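# Pack the ice pack into the upright delivery bag

## Task

Get the ice pack, and nothing else, completely inside the delivery bag, with the bag still upright at the end. Lower it in rather than releasing it from a height where it sits entirely above the bag's rim, since such a drop can count as failure. Every other item must remain in the basket.

## Robot and tools

Robot: two six-joint arms with parallel grippers, left_arm and right_arm. In the scene frame the left base sits at (-0.003, +0.299, 0) m and the right at (+0.021, -0.233, 0) m, both almost unrotated. A camera stand stands behind them. Cameras: cam_high and cam_low (fixed) plus cam_left_wrist and cam_right_wrist (on the grippers), each 896x504 pixels.

Frames: the scene frame has its origin at table-top height halfway between the nominal bases; +z points up, +x reaches out over the table, +y points toward left_arm (camera image sides do not follow arm names). Each arm reports its end_effector_position (metres) and end_effector_quat_wxyz in its own base frame, and its offsets run along its own base axes, with rotations taken about the Hand target position. A gripper's fingers extend along its +z and close along its y; the reported position is the spot between the pads, roughly 1 cm short of the tips. Printed poses can be a few centimetres wrong, worse when reaching far.

Row layout (shared by execute_actions and move): one flat list of 14 numbers, each from -1 to 1, covering both arms even if one stays still: left dx, dy, dz, rx, ry, rz, opening, then right dx, dy, dz, rx, ry, rz, opening. The six pose numbers are an offset, not a pose: they are measured from that arm's Hand target as it stood when the action or move began, never from the row before. Scale: 1.0 equals 0.6 m for dx/dy/dz and 180 degrees for the rotation vector rx, ry, rz. Sending an offset again moves further. All six zero re-requests the current Hand target. Opening is absolute: +1 fully open (0.094 m), -1 closed; 0 means half open, so always resend the present opening of a gripper you want unchanged.

execute_actions(actions, cameras): actions is a list of actions; each action is a list of up to 15 rows, one per 1/30 s step, and a short list repeats its final row to fill 15. An empty list returns images and the full status. cameras: list of names, ["all"], or []; images otherwise come only when asked. Results include step readings of end_effector_position.

move(target, speed, blend, opening_speed, grip_force, blocking, cameras): target is one row or up to 15 rows; every row is an offset from the same starting Hand targets. Grippers travel straight lines, all finishing together, capped at 10 s, without avoiding obstacles or each other. speed: m/s, 0.002 to 2.9, default 0.25 (rotation limited to twice that in rad/s), one value or one per target. blend: corner rounding in metres for lists, 0 means stop at each. opening_speed: opening change per second on the -1..1 scale, at least 0.2; use it to close gently on something soft. grip_force: newtons per pad, 10 to 50, one value or one per arm; it persists, and low values close slowly. blocking=false returns after 0.5 s while the move continues. The first target's openings are sent at the start; a later target's are applied only after arriving and settling. The result adds a move: line with the ending (done, off_target, moving, held, fault) and limits (paced = pose clipped, held = steps withheld).

wait(seconds 0 to 10): lets time pass holding commands; returns early if a move ends. stop(): brakes the current move. zoom_image(camera, region [x0, y0, x1, y1] in pixels, at most 504 by 504) enlarges part of that camera's newest image. read_manual(section="licences") gives licence text only. finished_scene(scene): ends the scene irreversibly; the goal must hold without the robot; make no further calls in that reply.

Reading results: Hand target is the last commanded pose after clipping; the gripper frequently rests short of it, and only a new command (even zeros) asks again; add the missing distance if needed. Tool commands lists current commands. grip_measured uses the opening scale and reads up to about 2.5 mm wide when empty; a firm grip on a hard part reads a bit narrower than the part. grip_effort_nm is gripper motor effort (negative closing), not pad force. Joint positions end with the finger opening in metres; joint torques include arm weight. Joint velocities reading within noise means at rest.

Cautions: orientation commands are clipped to 40 degrees from the measured one each step; at long reach the gripper sags and tilts, so check pose after every move and correct it. Keep paths away from an arm's own base. Nothing stops the two grippers or wrist cameras colliding; a moderate hit between arms can end the scene. A blocked arm keeps pressing; release it by commanding back past the gripper. Faster motion strikes harder; never hit fixed or heavy things hard. Do not drop objects, open on moving ones, or let anything leave the table; loose items may get nudged occasionally. Motors heat when holding loads, stretching or pushing: MOTOR HOT appears at 75 °C, 90 °C folds the arm and disables it, 100 °C makes it fall. For this job, grip the ice pack gently, lower it inside the bag below the rim before opening, and avoid tipping the bag or disturbing the basket's other items.

Each tool is called after "Emit:" as name(argument=value, ...), one argument or row to a line, values as JSON.

## Session

Emit:
execute_actions(
  actions=[],
)

Scene clock: 0.00 s.
left_arm: end_effector_position=(+0.2049, +0.1213, +0.2360) grip_measured=+1.000 grip_effort_nm=n/a end_effector_quat_wxyz=(+0.638, -0.214, +0.665, +0.323) | right_arm: end_effector_position=(+0.2646, +0.0316, +0.2490) grip_measured=+1.000 grip_effort_nm=n/a end_effector_quat_wxyz=(+0.728, -0.003, +0.680, +0.084)
Joint positions: left_arm=[-0.012 0.215 0.214 0.034 -0.791 0.181 0.094] | right_arm=[0.118 0.318 0.215 0.179 -0.002 0.11 0.094]
Joint velocities: within noise
Joint torques (N m): no reading
Heat: left arm: 30 °C; right arm: 30 °C.
Hand target: left_arm +0.2045, +0.1213, +0.2394; +0.640, -0.215, +0.663, +0.322 | right_arm +0.2640, +0.0316, +0.2558; +0.734, -0.003, +0.674, +0.085
Tool commands: left_gripper/opening=+1.0 right_gripper/opening=+1.0

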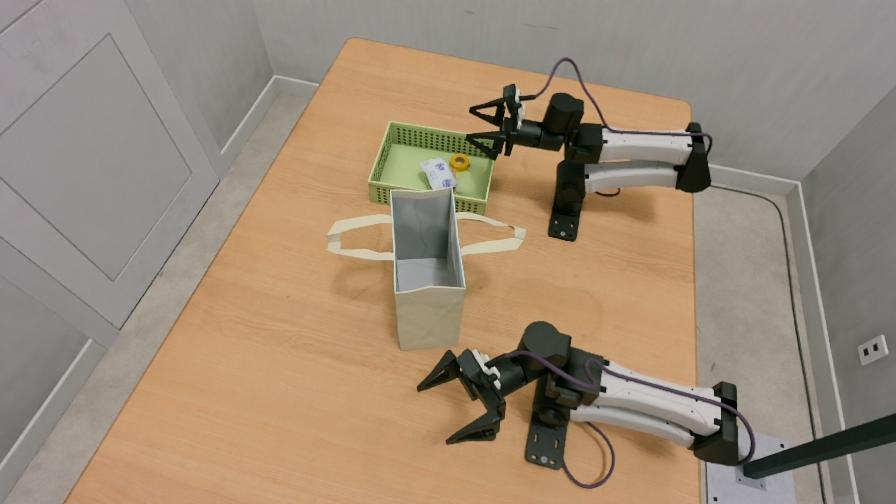

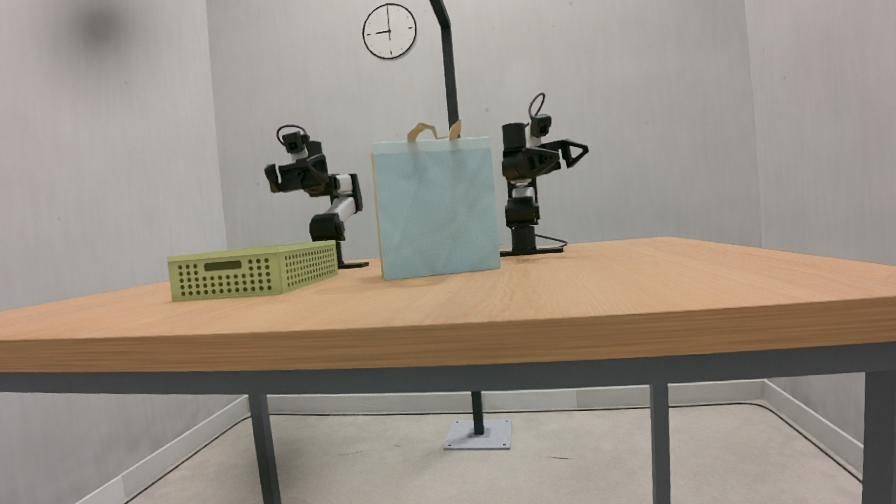

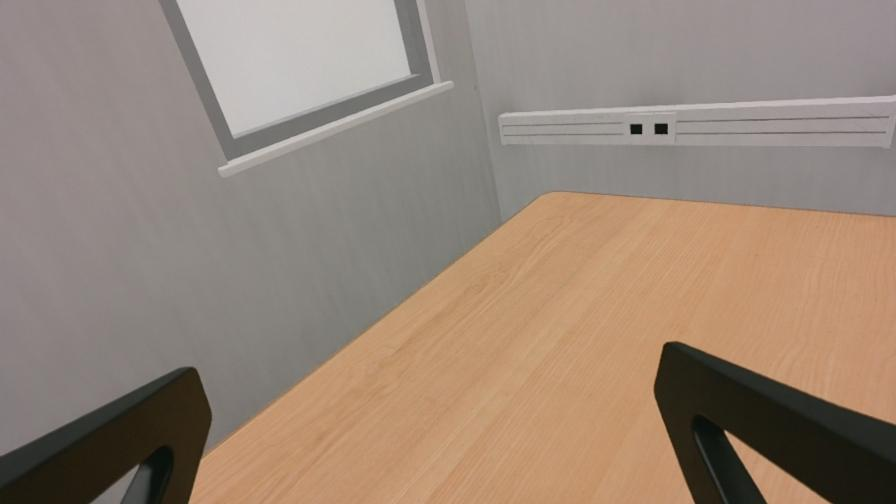

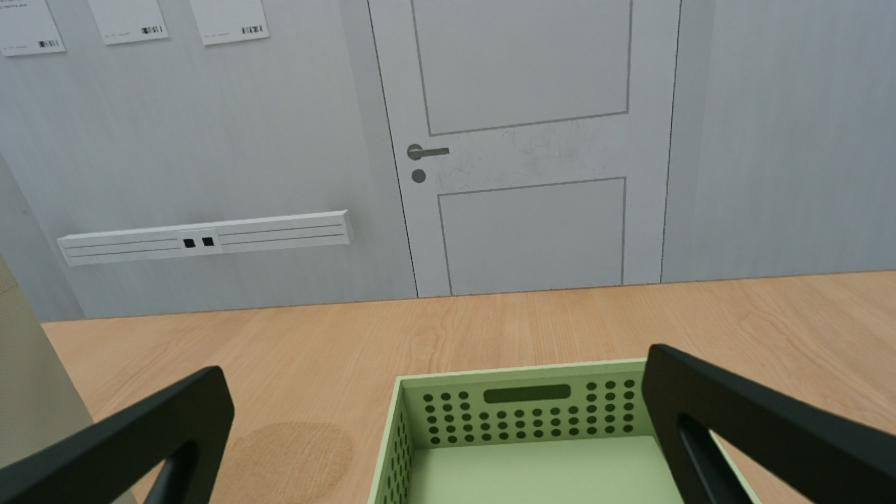

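Emit:
zoom_image(
  camera="cam_high",
  region=[300, 80, 580, 370],
)

Emit:
zoom_image(
  camera="cam_high",
  region=[360, 110, 510, 220],
)

Emit:
zoom_image(
  camera="cam_low",
  region=[150, 60, 650, 320],
)

Scaled by 1.738 from the camera's 896x504 image, which has a finer 1280x720 frame.

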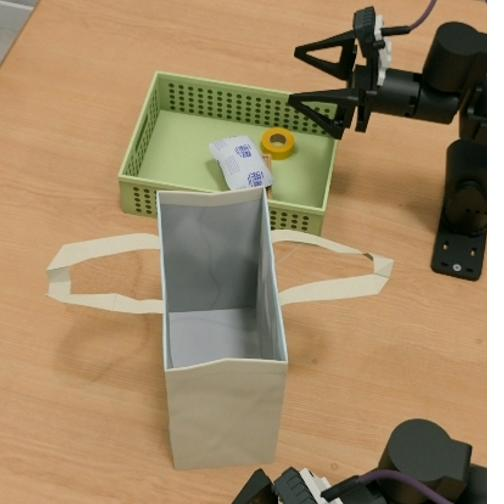

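Scaled by 3.360 from the camera's 896x504 image, which has a finer 1280x720 frame.

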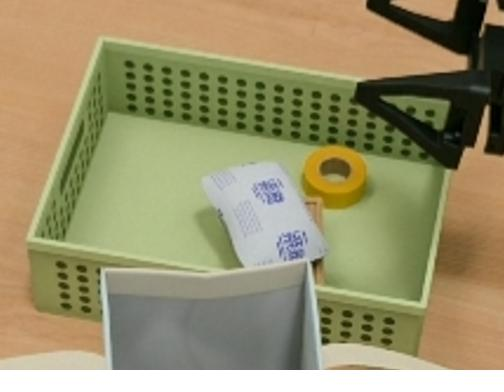

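Scaled by 1.008 from the camera's 896x504 image, which has a finer 1280x720 frame.

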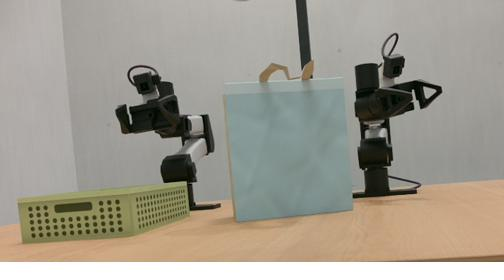

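Emit:
zoom_image(
  camera="cam_high",
  region=[450, 40, 720, 260],
)

Emit:
zoom_image(
  camera="cam_high",
  region=[400, 300, 780, 504],
)

Scaled by 1.867 from the camera's 896x504 image, which has a finer 1280x720 frame.

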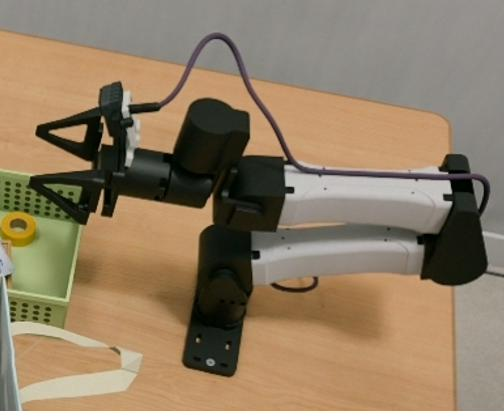

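Scaled by 1.326 from the camera's 896x504 image, which has a finer 1280x720 frame.

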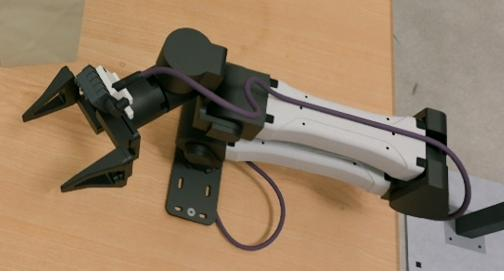

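Emit:
zoom_image(
  camera="cam_high",
  region=[240, 0, 740, 280],
)

Emit:
zoom_image(
  camera="cam_high",
  region=[0, 224, 500, 504],
)

Emit:
zoom_image(
  camera="cam_high",
  region=[396, 224, 896, 504],
)

Scaled by 1.008 from the camera's 896x504 image, which has a finer 1280x720 frame.

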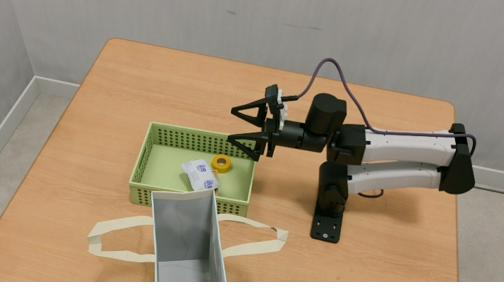

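Scaled by 1.008 from the camera's 896x504 image, which has a finer 1280x720 frame.

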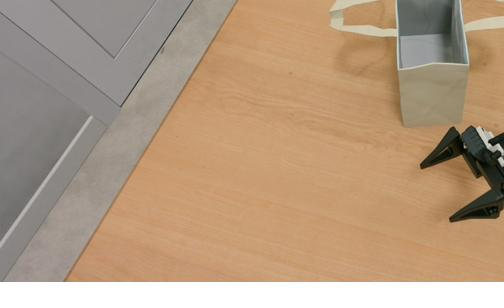

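Scaled by 1.008 from the camera's 896x504 image, which has a finer 1280x720 frame.

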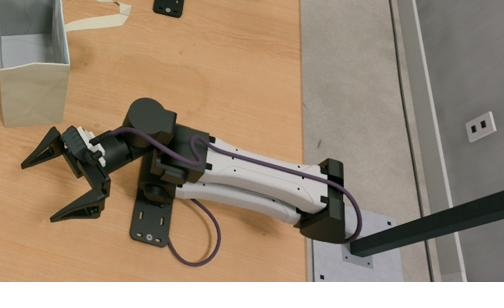

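Emit:
move(
  target=[0, 0, 0, 0, 0, 0, 1, 0.0433, -0.0527, -0.0097, -0.0547, 0.3594, -0.0167, 1],
  speed=0.3,
  cameras=["all"],
)

Scene clock: 9.27 s.
left_arm: end_effector_position=(+0.2049, +0.1213, +0.2360) grip_measured=+1.000 grip_effort_nm=0.00 end_effector_quat_wxyz=(+0.638, -0.214, +0.665, +0.323) | right_arm: end_effector_position=(+0.2874, +0.0035, +0.2429) grip_measured=+1.000 grip_effort_nm=0.03 end_effector_quat_wxyz=(+0.255, +0.002, +0.967, +0.008)
Joint positions: left_arm=[-0.012 0.215 0.214 0.034 -0.791 0.181 0.094] | right_arm=[0.005 1.231 1.382 -1.207 -0.011 0.012 0.094]
Joint torques (N m): left_arm=[0.08 1.81 8.24 1.95 0.12 -0.01] | right_arm=[-0.64 -2.11 10.37 1.21 0.2 -0.22]
Heat: left arm: 32 °C; right arm: 31 °C.
Hand target: left_arm +0.2045, +0.1213, +0.2394; +0.640, -0.215, +0.663, +0.322 | right_arm +0.2900, +0.0000, +0.2500; +0.259, -0.001, +0.966, +0.000
Off the commanded pose: left_arm 0.003 m, 0 deg | right_arm 0.008 m, 1 deg.
move: done

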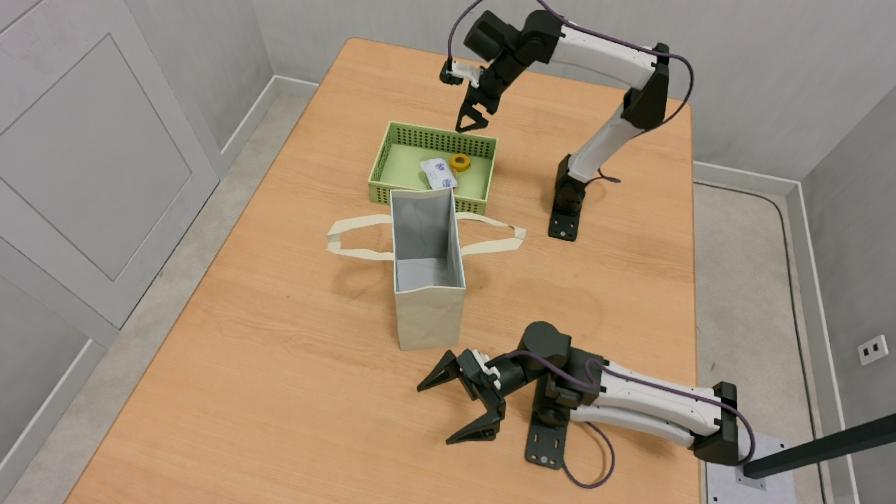

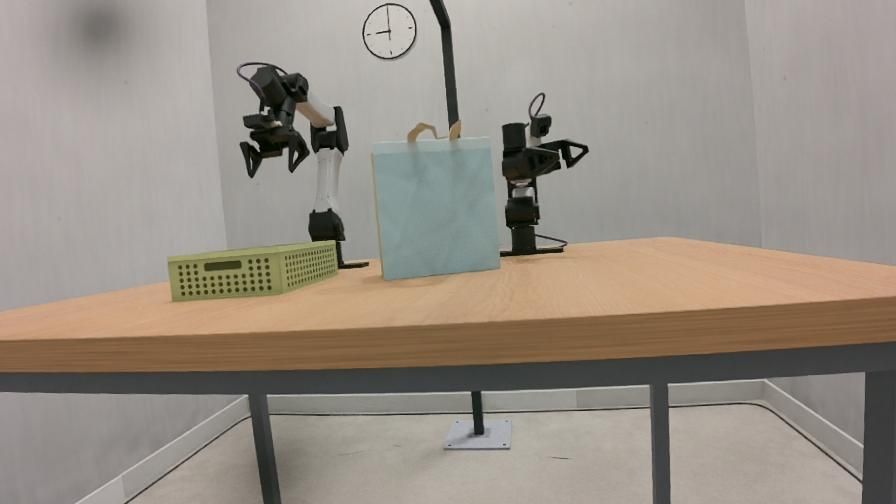

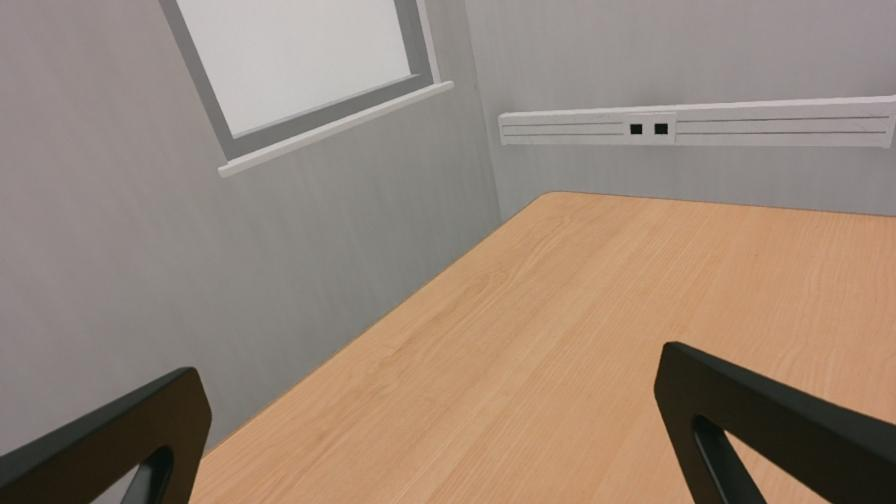

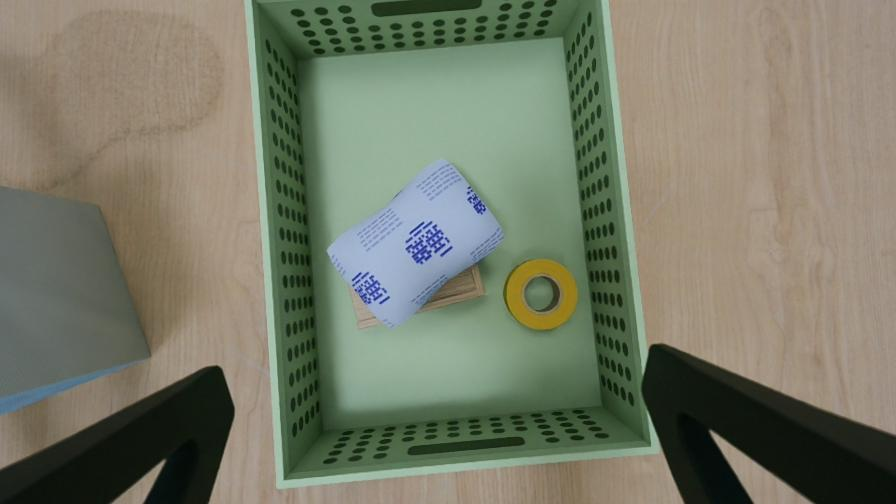

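Emit:
zoom_image(
  camera="cam_right_wrist",
  region=[300, 130, 620, 350],
)

Emit:
zoom_image(
  camera="cam_right_wrist",
  region=[0, 0, 300, 504],
)

Scaled by 1.575 from the camera's 896x504 image, which has a finer 1280x720 frame.

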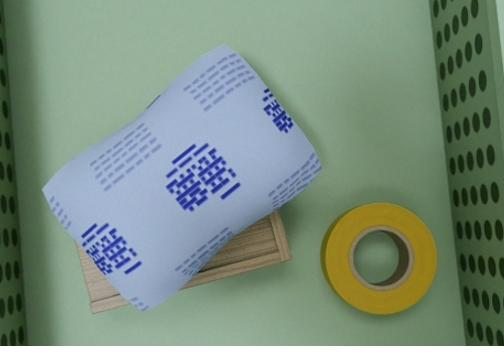

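Scaled by 1.000.

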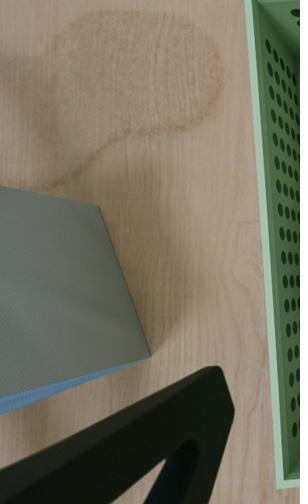

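Emit:
zoom_image(
  camera="cam_high",
  region=[360, 100, 510, 220],
)

Emit:
zoom_image(
  camera="cam_high",
  region=[310, 180, 540, 360],
)

Emit:
zoom_image(
  camera="cam_high",
  region=[430, 0, 720, 260],
)

Scaled by 3.360 from the camera's 896x504 image, which has a finer 1280x720 frame.

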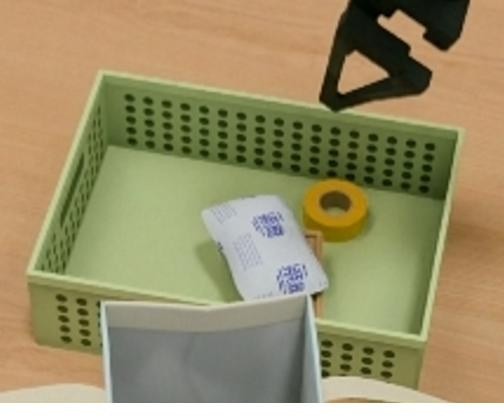

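Scaled by 2.191 from the camera's 896x504 image, which has a finer 1280x720 frame.

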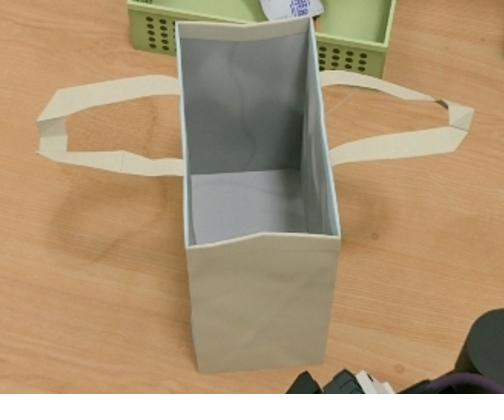

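Scaled by 1.738 from the camera's 896x504 image, which has a finer 1280x720 frame.

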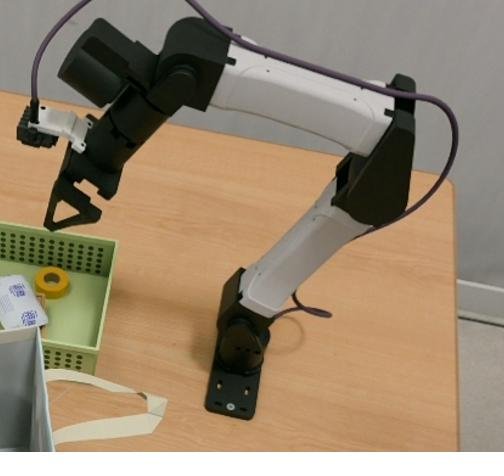

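Emit:
move(
  target=[0.1592, -0.0355, -0.2990, -0.2990, 0.4130, -0.0756, -1, 0.0167, -0.4167, -0.3167, 0.0579, 0.1598, -0.2164, -1],
  speed=0.3,
  cameras=["cam_high", "cam_left_wrist", "cam_right_wrist"],
)

Scene clock: 18.20 s.
left_arm: end_effector_position=(+0.2959, +0.0983, +0.0565) grip_measured=-0.993 grip_effort_nm=-0.36 end_effector_quat_wxyz=(+0.000, -0.160, +0.987, +0.005) | right_arm: end_effector_position=(+0.2985, -0.2453, +0.0591) grip_measured=-0.985 grip_effort_nm=-0.78 end_effector_quat_wxyz=(+0.004, +0.334, +0.943, +0.004)
Joint positions: left_arm=[0.315 1.757 1.242 -1.055 -0.011 -0.007 0] | right_arm=[-0.693 2.029 1.617 -1.155 -0.011 -0.013 0.001]
Joint torques (N m): left_arm=[0.66 -7.38 8.68 0.14 0.22 0.07] | right_arm=[-0.31 -7.25 9.73 0.25 0.18 0.07]
Heat: left arm: 34 °C; right arm: 32 °C.
Hand target: left_arm +0.3000, +0.0999, +0.0600; +0.001, -0.160, +0.987, +0.000 | right_arm +0.2999, -0.2501, +0.0599; +0.000, +0.340, +0.940, +0.000
Off the commanded pose: left_arm 0.006 m, 1 deg | right_arm 0.005 m, 1 deg.
move: done
Images, in order (width x height): cam_high 896x504, cam_left_wrist 896x504, cam_right_wrist 896x504.

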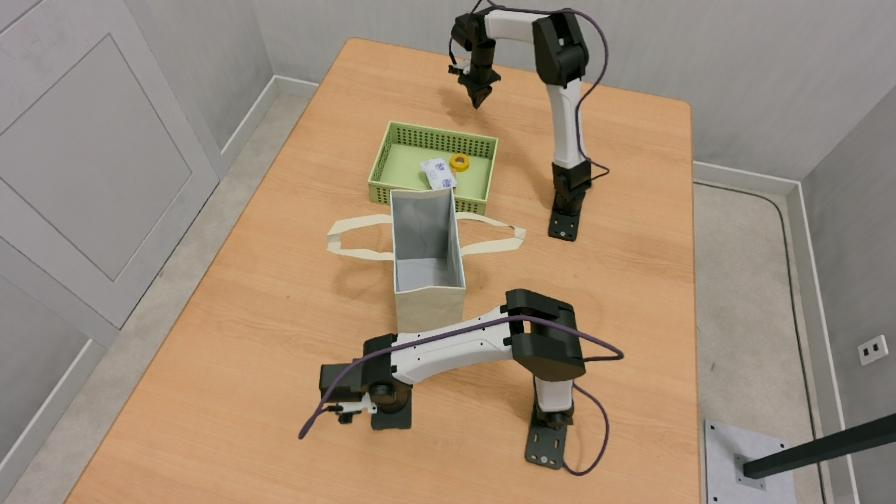

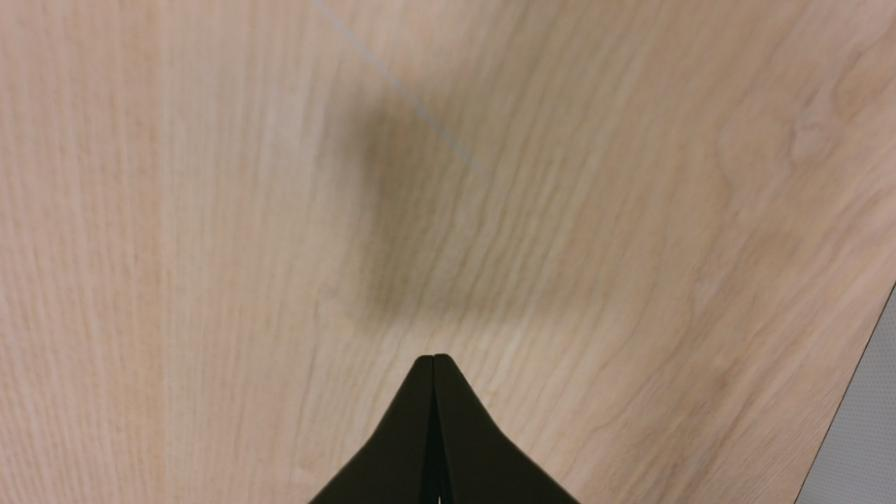

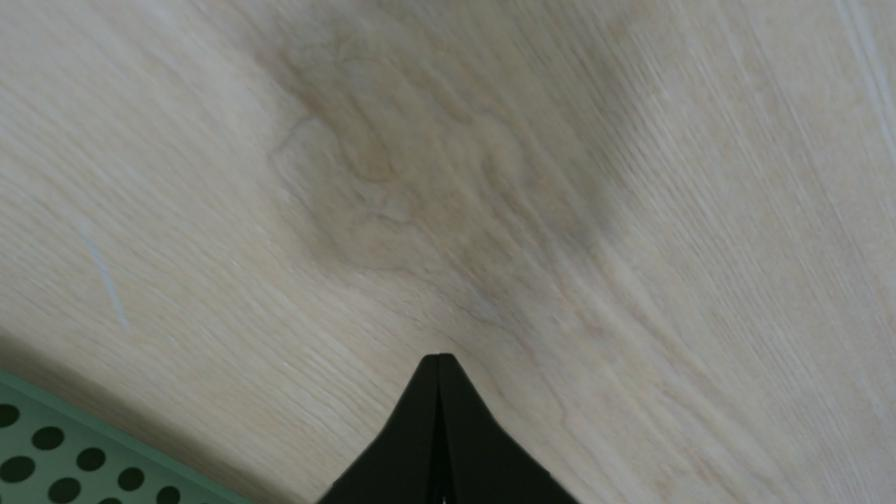

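Emit:
zoom_image(
  camera="cam_high",
  region=[430, 0, 610, 250],
)

Emit:
zoom_image(
  camera="cam_high",
  region=[280, 280, 640, 504],
)

Scaled by 2.016 from the camera's 896x504 image, which has a finer 1280x720 frame.

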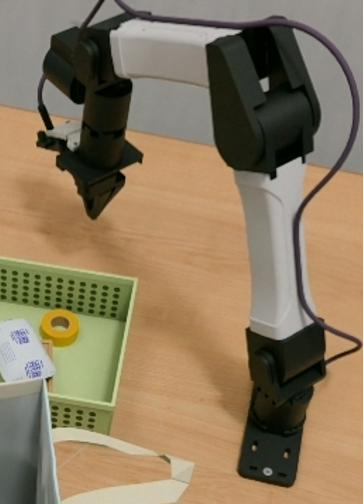

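Scaled by 1.400 from the camera's 896x504 image, which has a finer 1280x720 frame.

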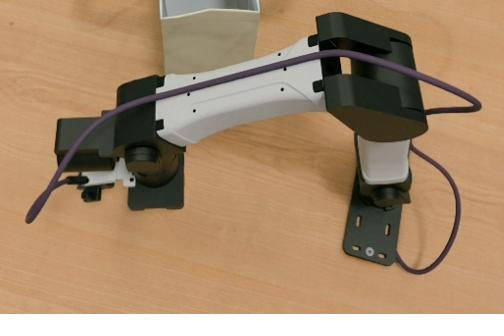

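Emit:
move(
  target=[0.25, 0, 0.15, 0.0889, -0.3212, -0.0297, -1, 0.25, 0.05, 0, 0, 0, 0.0878, -1],
  speed=0.3,
  cameras=["cam_high"],
)

Emit:
zoom_image(
  camera="cam_high",
  region=[350, 0, 600, 250],
)

Emit:
zoom_image(
  camera="cam_high",
  region=[280, 300, 580, 500],
)

Scene clock: 21.90 s.
left_arm: end_effector_position=(+0.4502, +0.1029, +0.1594) grip_measured=-0.993 grip_effort_nm=-0.36 end_effector_quat_wxyz=(+0.503, -0.100, +0.857, +0.055) | right_arm: end_effector_position=(+0.4496, -0.2190, +0.0651) grip_measured=-0.985 grip_effort_nm=-0.78 end_effector_quat_wxyz=(+0.018, +0.215, +0.976, +0.000)
Joint positions: left_arm=[0.225 1.542 0.908 0.125 0 -0.007 0] | right_arm=[-0.456 2.616 2.645 -1.566 -0.009 -0.023 0.001]
Joint torques (N m): left_arm=[-0.46 -6.42 5.76 2.19 0.12 0.08] | right_arm=[0.02 -9.87 9.52 0.33 0.17 -0.23]
Heat: left arm: 34 °C; right arm: 33 °C.
Hand target: left_arm +0.4500, +0.0999, +0.1500; +0.497, -0.094, +0.861, +0.055 | right_arm +0.4498, -0.2201, +0.0599; +0.000, +0.208, +0.978, +0.000
Off the commanded pose: left_arm 0.010 m, 1 deg | right_arm 0.005 m, 2 deg.
joint sent to its limit (right arm) — joint 4 (wrist pitch), lower limit. The joint targets still meet the commanded pose.
move: done
Images, in order (width x height): cam_high 896x504.

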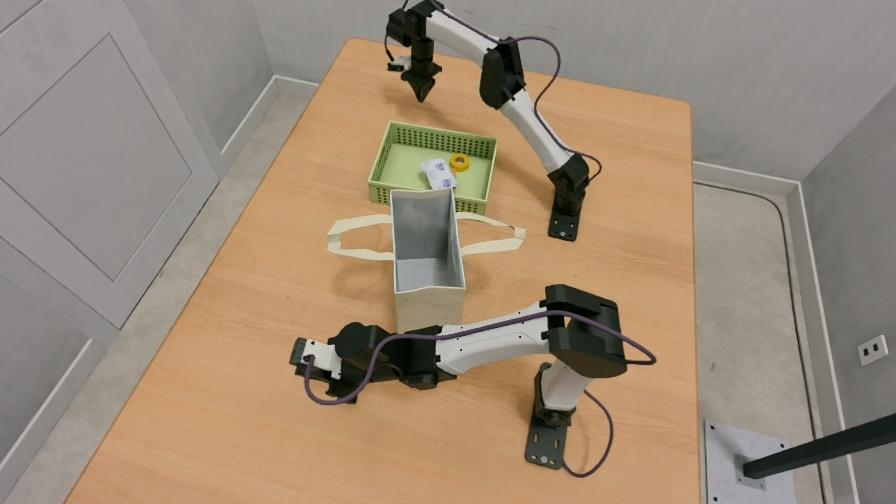

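Scaled by 2.016 from the camera's 896x504 image, which has a finer 1280x720 frame.

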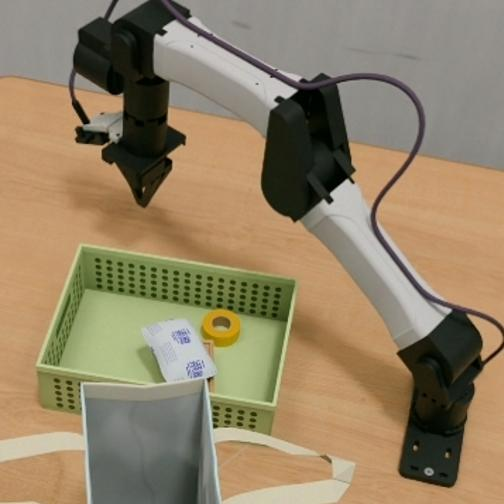

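Scaled by 1.680 from the camera's 896x504 image, which has a finer 1280x720 frame.

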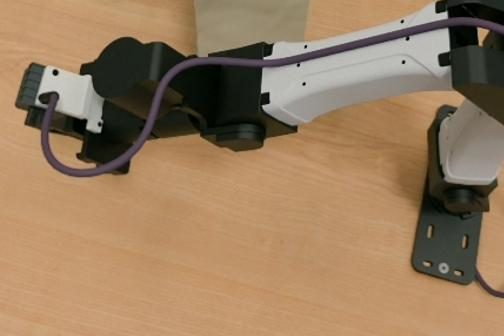

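Emit:
move(
  target=[-0.05, -0.0833, 0.0833, 0.0276, -0.1645, -0.0311, -1, -0.4163, -0.1332, 0, 0, 0, -0.1794, -1],
  speed=0.3,
  cameras=["cam_high"],
)

Emit:
zoom_image(
  camera="cam_high",
  region=[400, 0, 650, 250],
)

Emit:
zoom_image(
  camera="cam_high",
  region=[280, 260, 580, 460],
)

Scene clock: 24.57 s.
left_arm: end_effector_position=(+0.4211, +0.0527, +0.2068) grip_measured=-0.993 grip_effort_nm=-0.36 end_effector_quat_wxyz=(+0.710, -0.046, +0.702, +0.042) | right_arm: end_effector_position=(+0.1972, -0.2982, +0.0496) grip_measured=-0.985 grip_effort_nm=-0.78 end_effector_quat_wxyz=(-0.021, +0.479, +0.877, +0.011)
Joint positions: left_arm=[0.124 1.464 0.474 1.001 0 -0.007 0] | right_arm=[-0.987 1.975 1.499 -1.142 -0.001 0.013 0.001]
Joint torques (N m): left_arm=[-0.42 -4.74 4.88 2.35 0.12 0.07] | right_arm=[0.36 -11.36 5.35 0.48 0.11 -0.22]
Heat: left arm: 34 °C; right arm: 33 °C.
Hand target: left_arm +0.4201, +0.0500, +0.2000; +0.706, -0.042, +0.705, +0.042 | right_arm +0.2001, -0.2999, +0.0598; +0.000, +0.472, +0.882, +0.000
Off the commanded pose: left_arm 0.008 m, 1 deg | right_arm 0.011 m, 3 deg.
move: off_target (right_arm)
Images, in order (width x height): cam_high 896x504.

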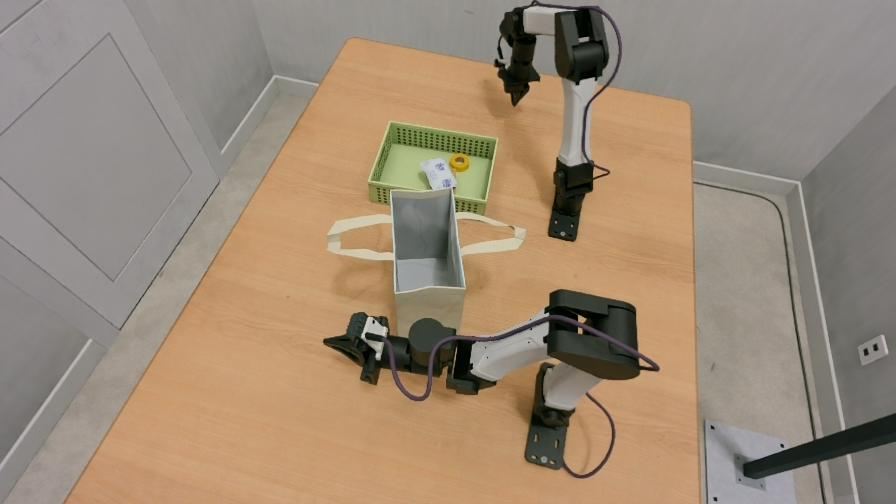

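Scaled by 2.016 from the camera's 896x504 image, which has a finer 1280x720 frame.

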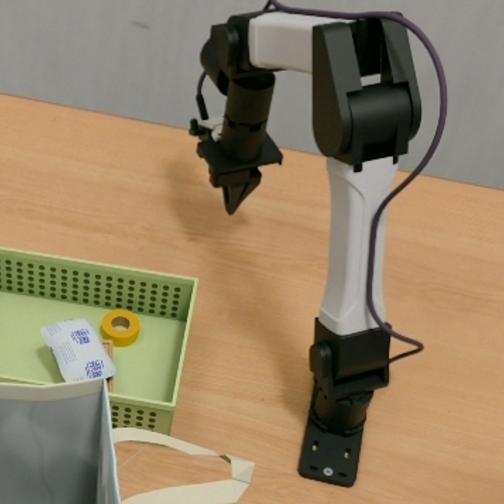

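Scaled by 1.680 from the camera's 896x504 image, which has a finer 1280x720 frame.

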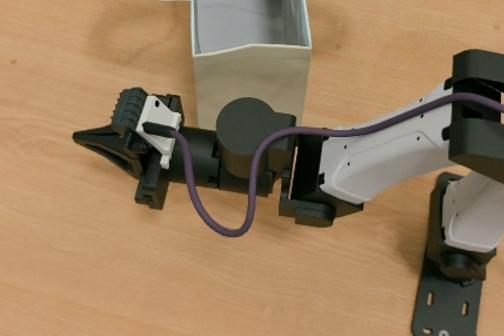

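Emit:
move(
  target=[0.1333, 0.25, -0.1667, 0, 0, 0.0833, -1, 0.25, 0.4165, 0.4837, -0.2731, -0.4336, 0.2093, -1],
  speed=0.3,
  cameras=["cam_high", "cam_right_wrist"],
)

Emit:
zoom_image(
  camera="cam_high",
  region=[380, 20, 630, 270],
)

Emit:
zoom_image(
  camera="cam_high",
  region=[200, 304, 500, 504],
)

Scene clock: 28.87 s.
left_arm: end_effector_position=(+0.4969, +0.1939, +0.0960) grip_measured=-0.993 grip_effort_nm=-0.36 end_effector_quat_wxyz=(+0.688, -0.132, +0.702, +0.125) | right_arm: end_effector_position=(+0.3476, -0.0493, +0.3540) grip_measured=-0.985 grip_effort_nm=-0.78 end_effector_quat_wxyz=(+0.705, +0.052, +0.706, -0.043)
Joint positions: left_arm=[0.375 2.195 0.84 1.334 0.01 -0.006 0] | right_arm=[-0.147 0.888 0.791 0.095 -0.013 0.012 0.001]
Joint torques (N m): left_arm=[0.55 -9.39 6.61 2.33 0.03 0.07] | right_arm=[0.4 -0.88 7.1 2.19 0.22 -0.23]
Heat: left arm: 34 °C; right arm: 33 °C.
Hand target: left_arm +0.5000, +0.2000, +0.0999; +0.695, -0.134, +0.694, +0.134 | right_arm +0.3502, -0.0500, +0.3499; +0.705, +0.050, +0.706, -0.050
Off the commanded pose: left_arm 0.008 m, 2 deg | right_arm 0.005 m, 1 deg.
move: done
Images, in order (width x height): cam_high 896x504, cam_right_wrist 896x504.

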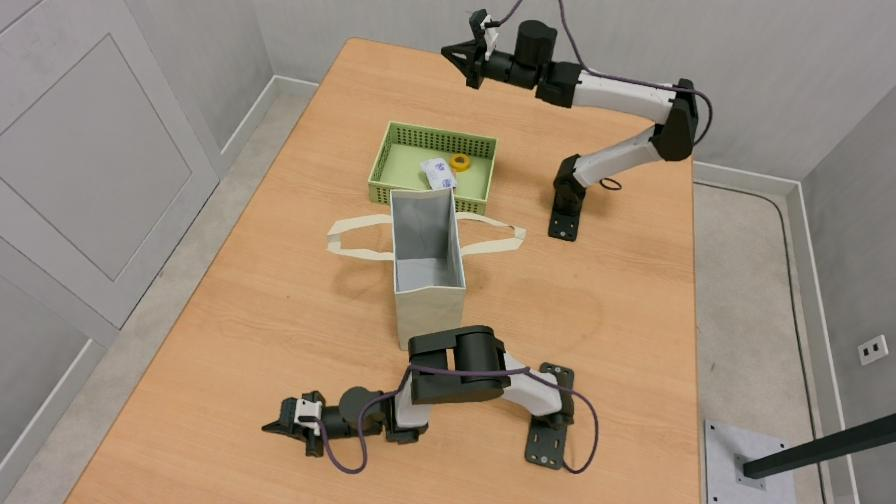

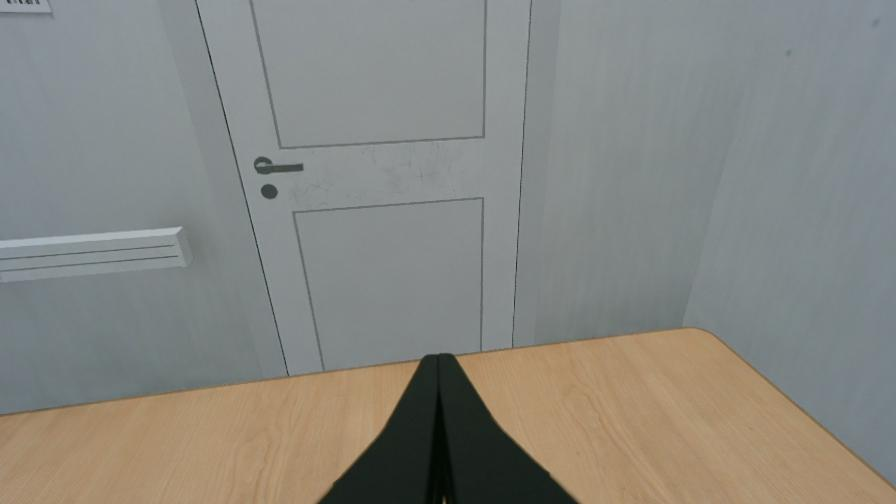

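Scaled by 2.016 from the camera's 896x504 image, which has a finer 1280x720 frame.

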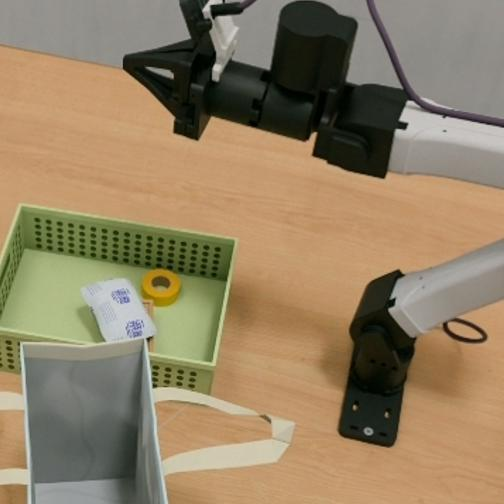

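Scaled by 1.680 from the camera's 896x504 image, which has a finer 1280x720 frame.

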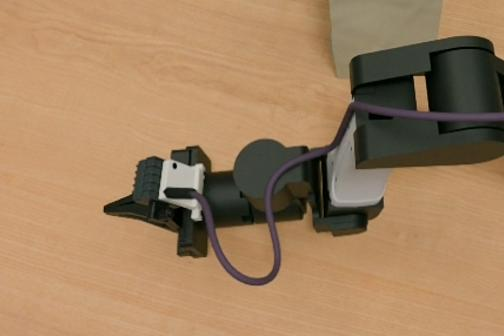

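Emit:
move(
  target=[-0.4925, -0.1312, 0.2325, 0, 0, 0, -1, 0.0013, 0.08, -0.3332, 0.2451, 0.4457, -0.1801, 1],
  speed=0.3,
  cameras=["cam_high", "cam_right_wrist"],
)

Emit:
zoom_image(
  camera="cam_right_wrist",
  region=[200, 0, 704, 504],
)

Scene clock: 41.37 s.
left_arm: end_effector_position=(+0.2055, +0.1227, +0.2292) grip_measured=-0.993 grip_effort_nm=-0.36 end_effector_quat_wxyz=(+0.693, -0.140, +0.695, +0.131) | right_arm: end_effector_position=(+0.3478, -0.0022, +0.1478) grip_measured=+0.999 grip_effort_nm=0.11 end_effector_quat_wxyz=(+0.004, +0.410, +0.912, -0.005)
Joint positions: left_arm=[0.915 0.145 0.223 -0.083 0.53 -0.009 0] | right_arm=[0 1.865 1.742 -1.445 0.011 0.845 0.094]
Joint torques (N m): left_arm=[0.68 2.81 10.7 1.92 0.24 0.08] | right_arm=[-0.62 -6.19 9.69 0.23 0.06 0.08]
Heat: left arm: 36 °C; right arm: 33 °C.
Hand target: left_arm +0.2045, +0.1212, +0.2395; +0.695, -0.134, +0.694, +0.134 | right_arm +0.3511, -0.0020, +0.1500; +0.000, +0.418, +0.908, +0.000
Off the commanded pose: left_arm 0.010 m, 1 deg | right_arm 0.004 m, 1 deg.
move: done
Images, in order (width x height): cam_high 896x504, cam_right_wrist 896x504.

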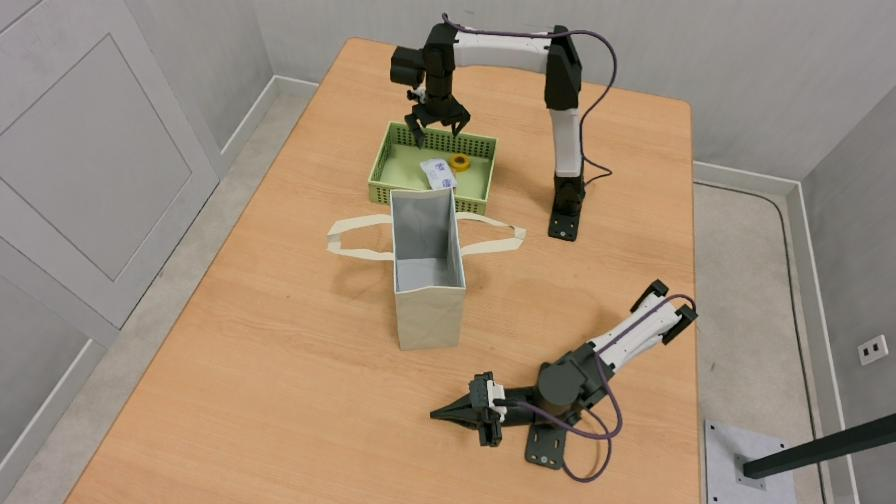

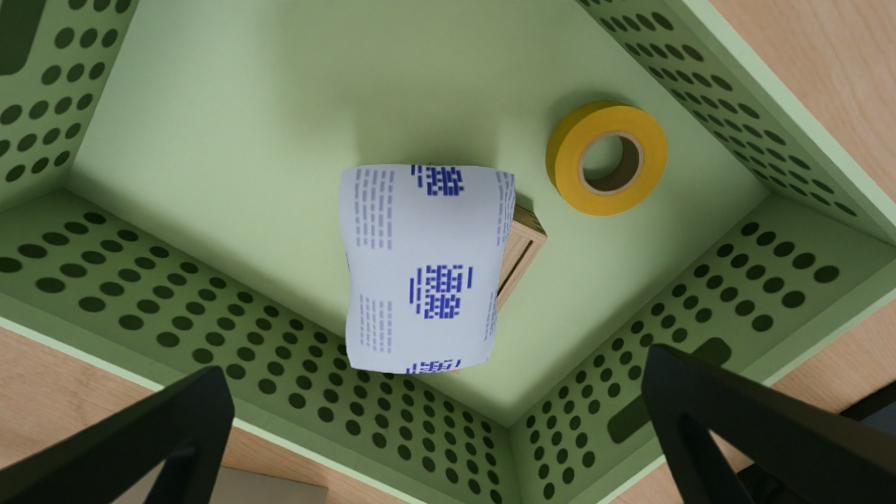

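Scaled by 1.000.

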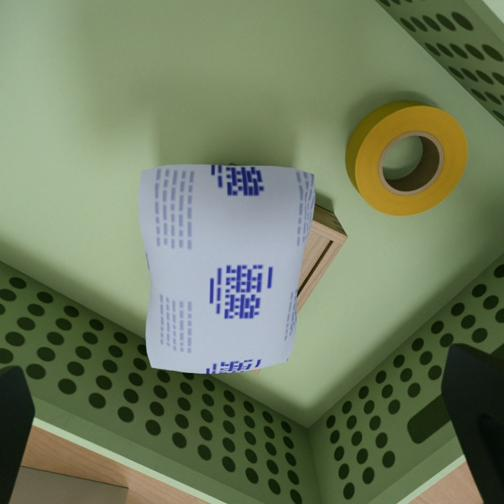

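Emit:
zoom_image(
  camera="cam_right_wrist",
  region=[320, 140, 570, 390],
)

Scaled by 2.016 from the camera's 896x504 image, which has a finer 1280x720 frame.

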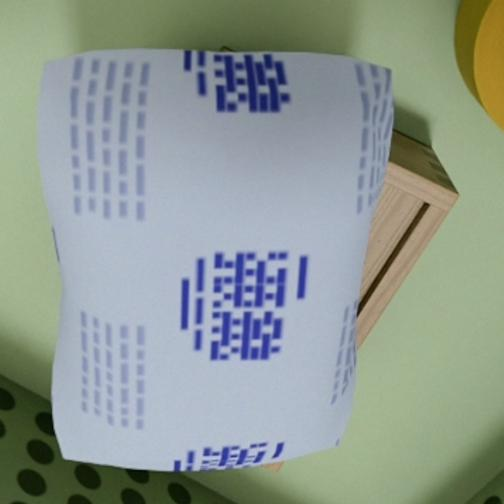

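Emit:
move(
  target=[0, 0, 0, 0, 0, 0, -1, 0.0073, -0.0007, -0.1083, 0, 0, -0.0167, 0.8],
  speed=0.15,
  cameras=["cam_right_wrist", "cam_low"],
)

Scene clock: 51.83 s.
left_arm: end_effector_position=(+0.2055, +0.1225, +0.2291) grip_measured=-0.993 grip_effort_nm=-0.36 end_effector_quat_wxyz=(+0.693, -0.140, +0.695, +0.130) | right_arm: end_effector_position=(+0.3535, -0.0020, +0.0923) grip_measured=+0.801 grip_effort_nm=-0.04 end_effector_quat_wxyz=(+0.005, +0.434, +0.901, -0.004)
Joint positions: left_arm=[0.915 0.145 0.223 -0.084 0.531 -0.009 0] | right_arm=[0 1.884 1.547 -1.229 0.011 0.897 0.085]
Joint torques (N m): left_arm=[0.7 2.8 10.7 1.93 0.22 0.09] | right_arm=[-0.77 -6.63 5.9 0.54 0.07 0.08]
Heat: left arm: 35 °C; right arm: 35 °C.
Hand target: left_arm +0.2045, +0.1212, +0.2395; +0.695, -0.134, +0.694, +0.134 | right_arm +0.3555, -0.0025, +0.0851; +0.000, +0.442, +0.897, +0.000
Off the commanded pose: left_arm 0.011 m, 1 deg | right_arm 0.008 m, 1 deg.
move: off_target (left_arm)
Images, in order (width x height): cam_low 896x504, cam_right_wrist 896x504.

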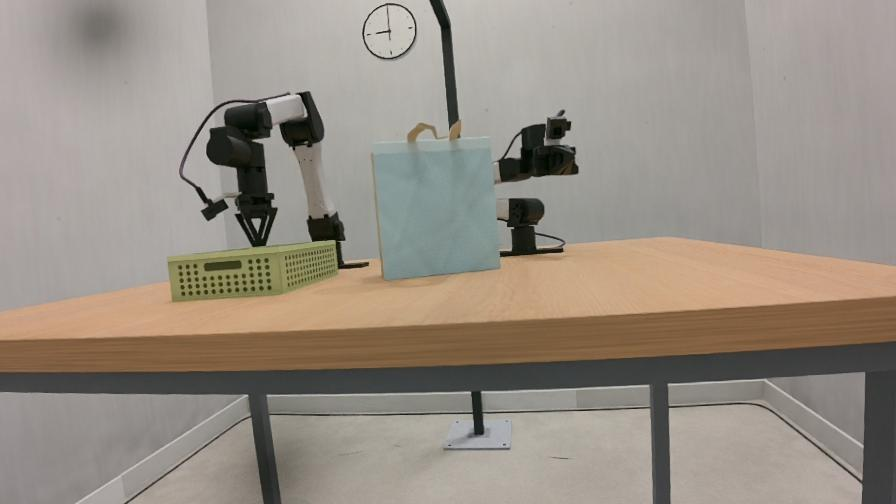

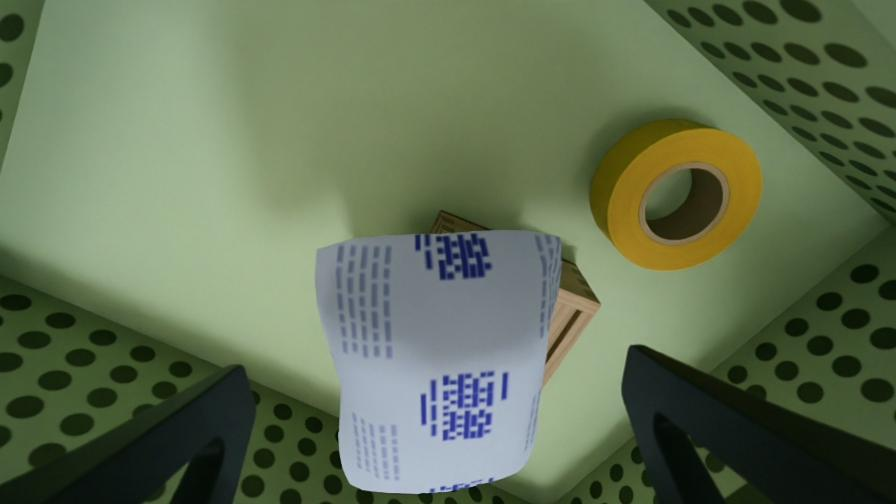

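Emit:
move(
  target=[0, 0, 0, 0, 0, 0, -1, 0, 0, -0.0583, 0, 0, 0, 0.8],
  speed=0.1,
  cameras=["cam_right_wrist", "cam_high"],
)

Scene clock: 53.23 s.
left_arm: end_effector_position=(+0.2055, +0.1225, +0.2291) grip_measured=-0.993 grip_effort_nm=-0.36 end_effector_quat_wxyz=(+0.693, -0.140, +0.695, +0.130) | right_arm: end_effector_position=(+0.3547, -0.0020, +0.0584) grip_measured=+0.801 grip_effort_nm=-0.04 end_effector_quat_wxyz=(+0.006, +0.434, +0.901, -0.003)
Joint positions: left_arm=[0.915 0.145 0.223 -0.084 0.531 -0.009 0] | right_arm=[0 1.906 1.44 -1.097 0.011 0.897 0.085]
Joint torques (N m): left_arm=[0.7 2.8 10.7 1.93 0.22 0.09] | right_arm=[-0.76 -6.46 5.76 0.55 0.05 0.08]
Heat: left arm: 36 °C; right arm: 35 °C.
Hand target: left_arm +0.2045, +0.1212, +0.2395; +0.695, -0.134, +0.694, +0.134 | right_arm +0.3555, -0.0025, +0.0501; +0.001, +0.442, +0.897, +0.000
Off the commanded pose: left_arm 0.011 m, 1 deg | right_arm 0.008 m, 1 deg.
move: off_target (left_arm)
Images, in order (width x height): cam_high 896x504, cam_right_wrist 896x504.

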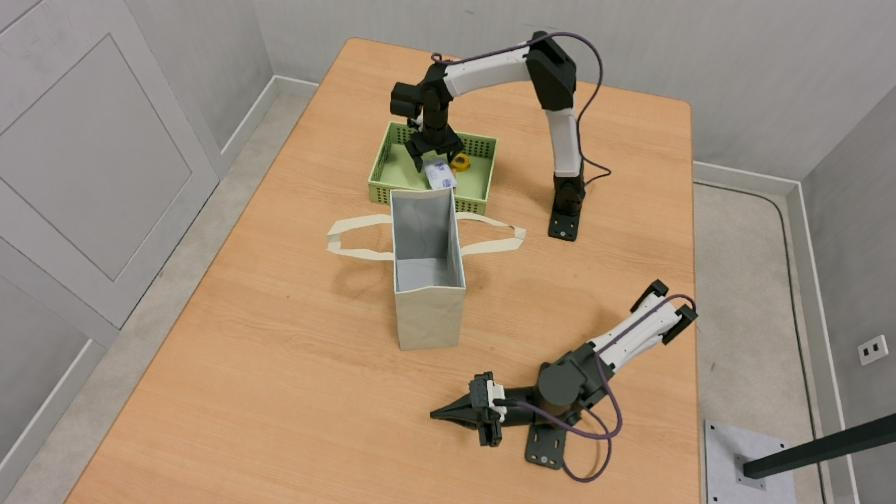

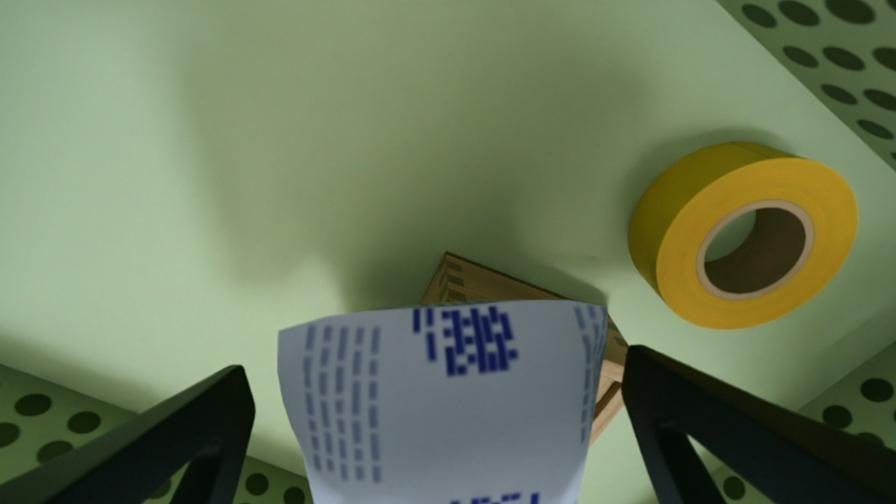

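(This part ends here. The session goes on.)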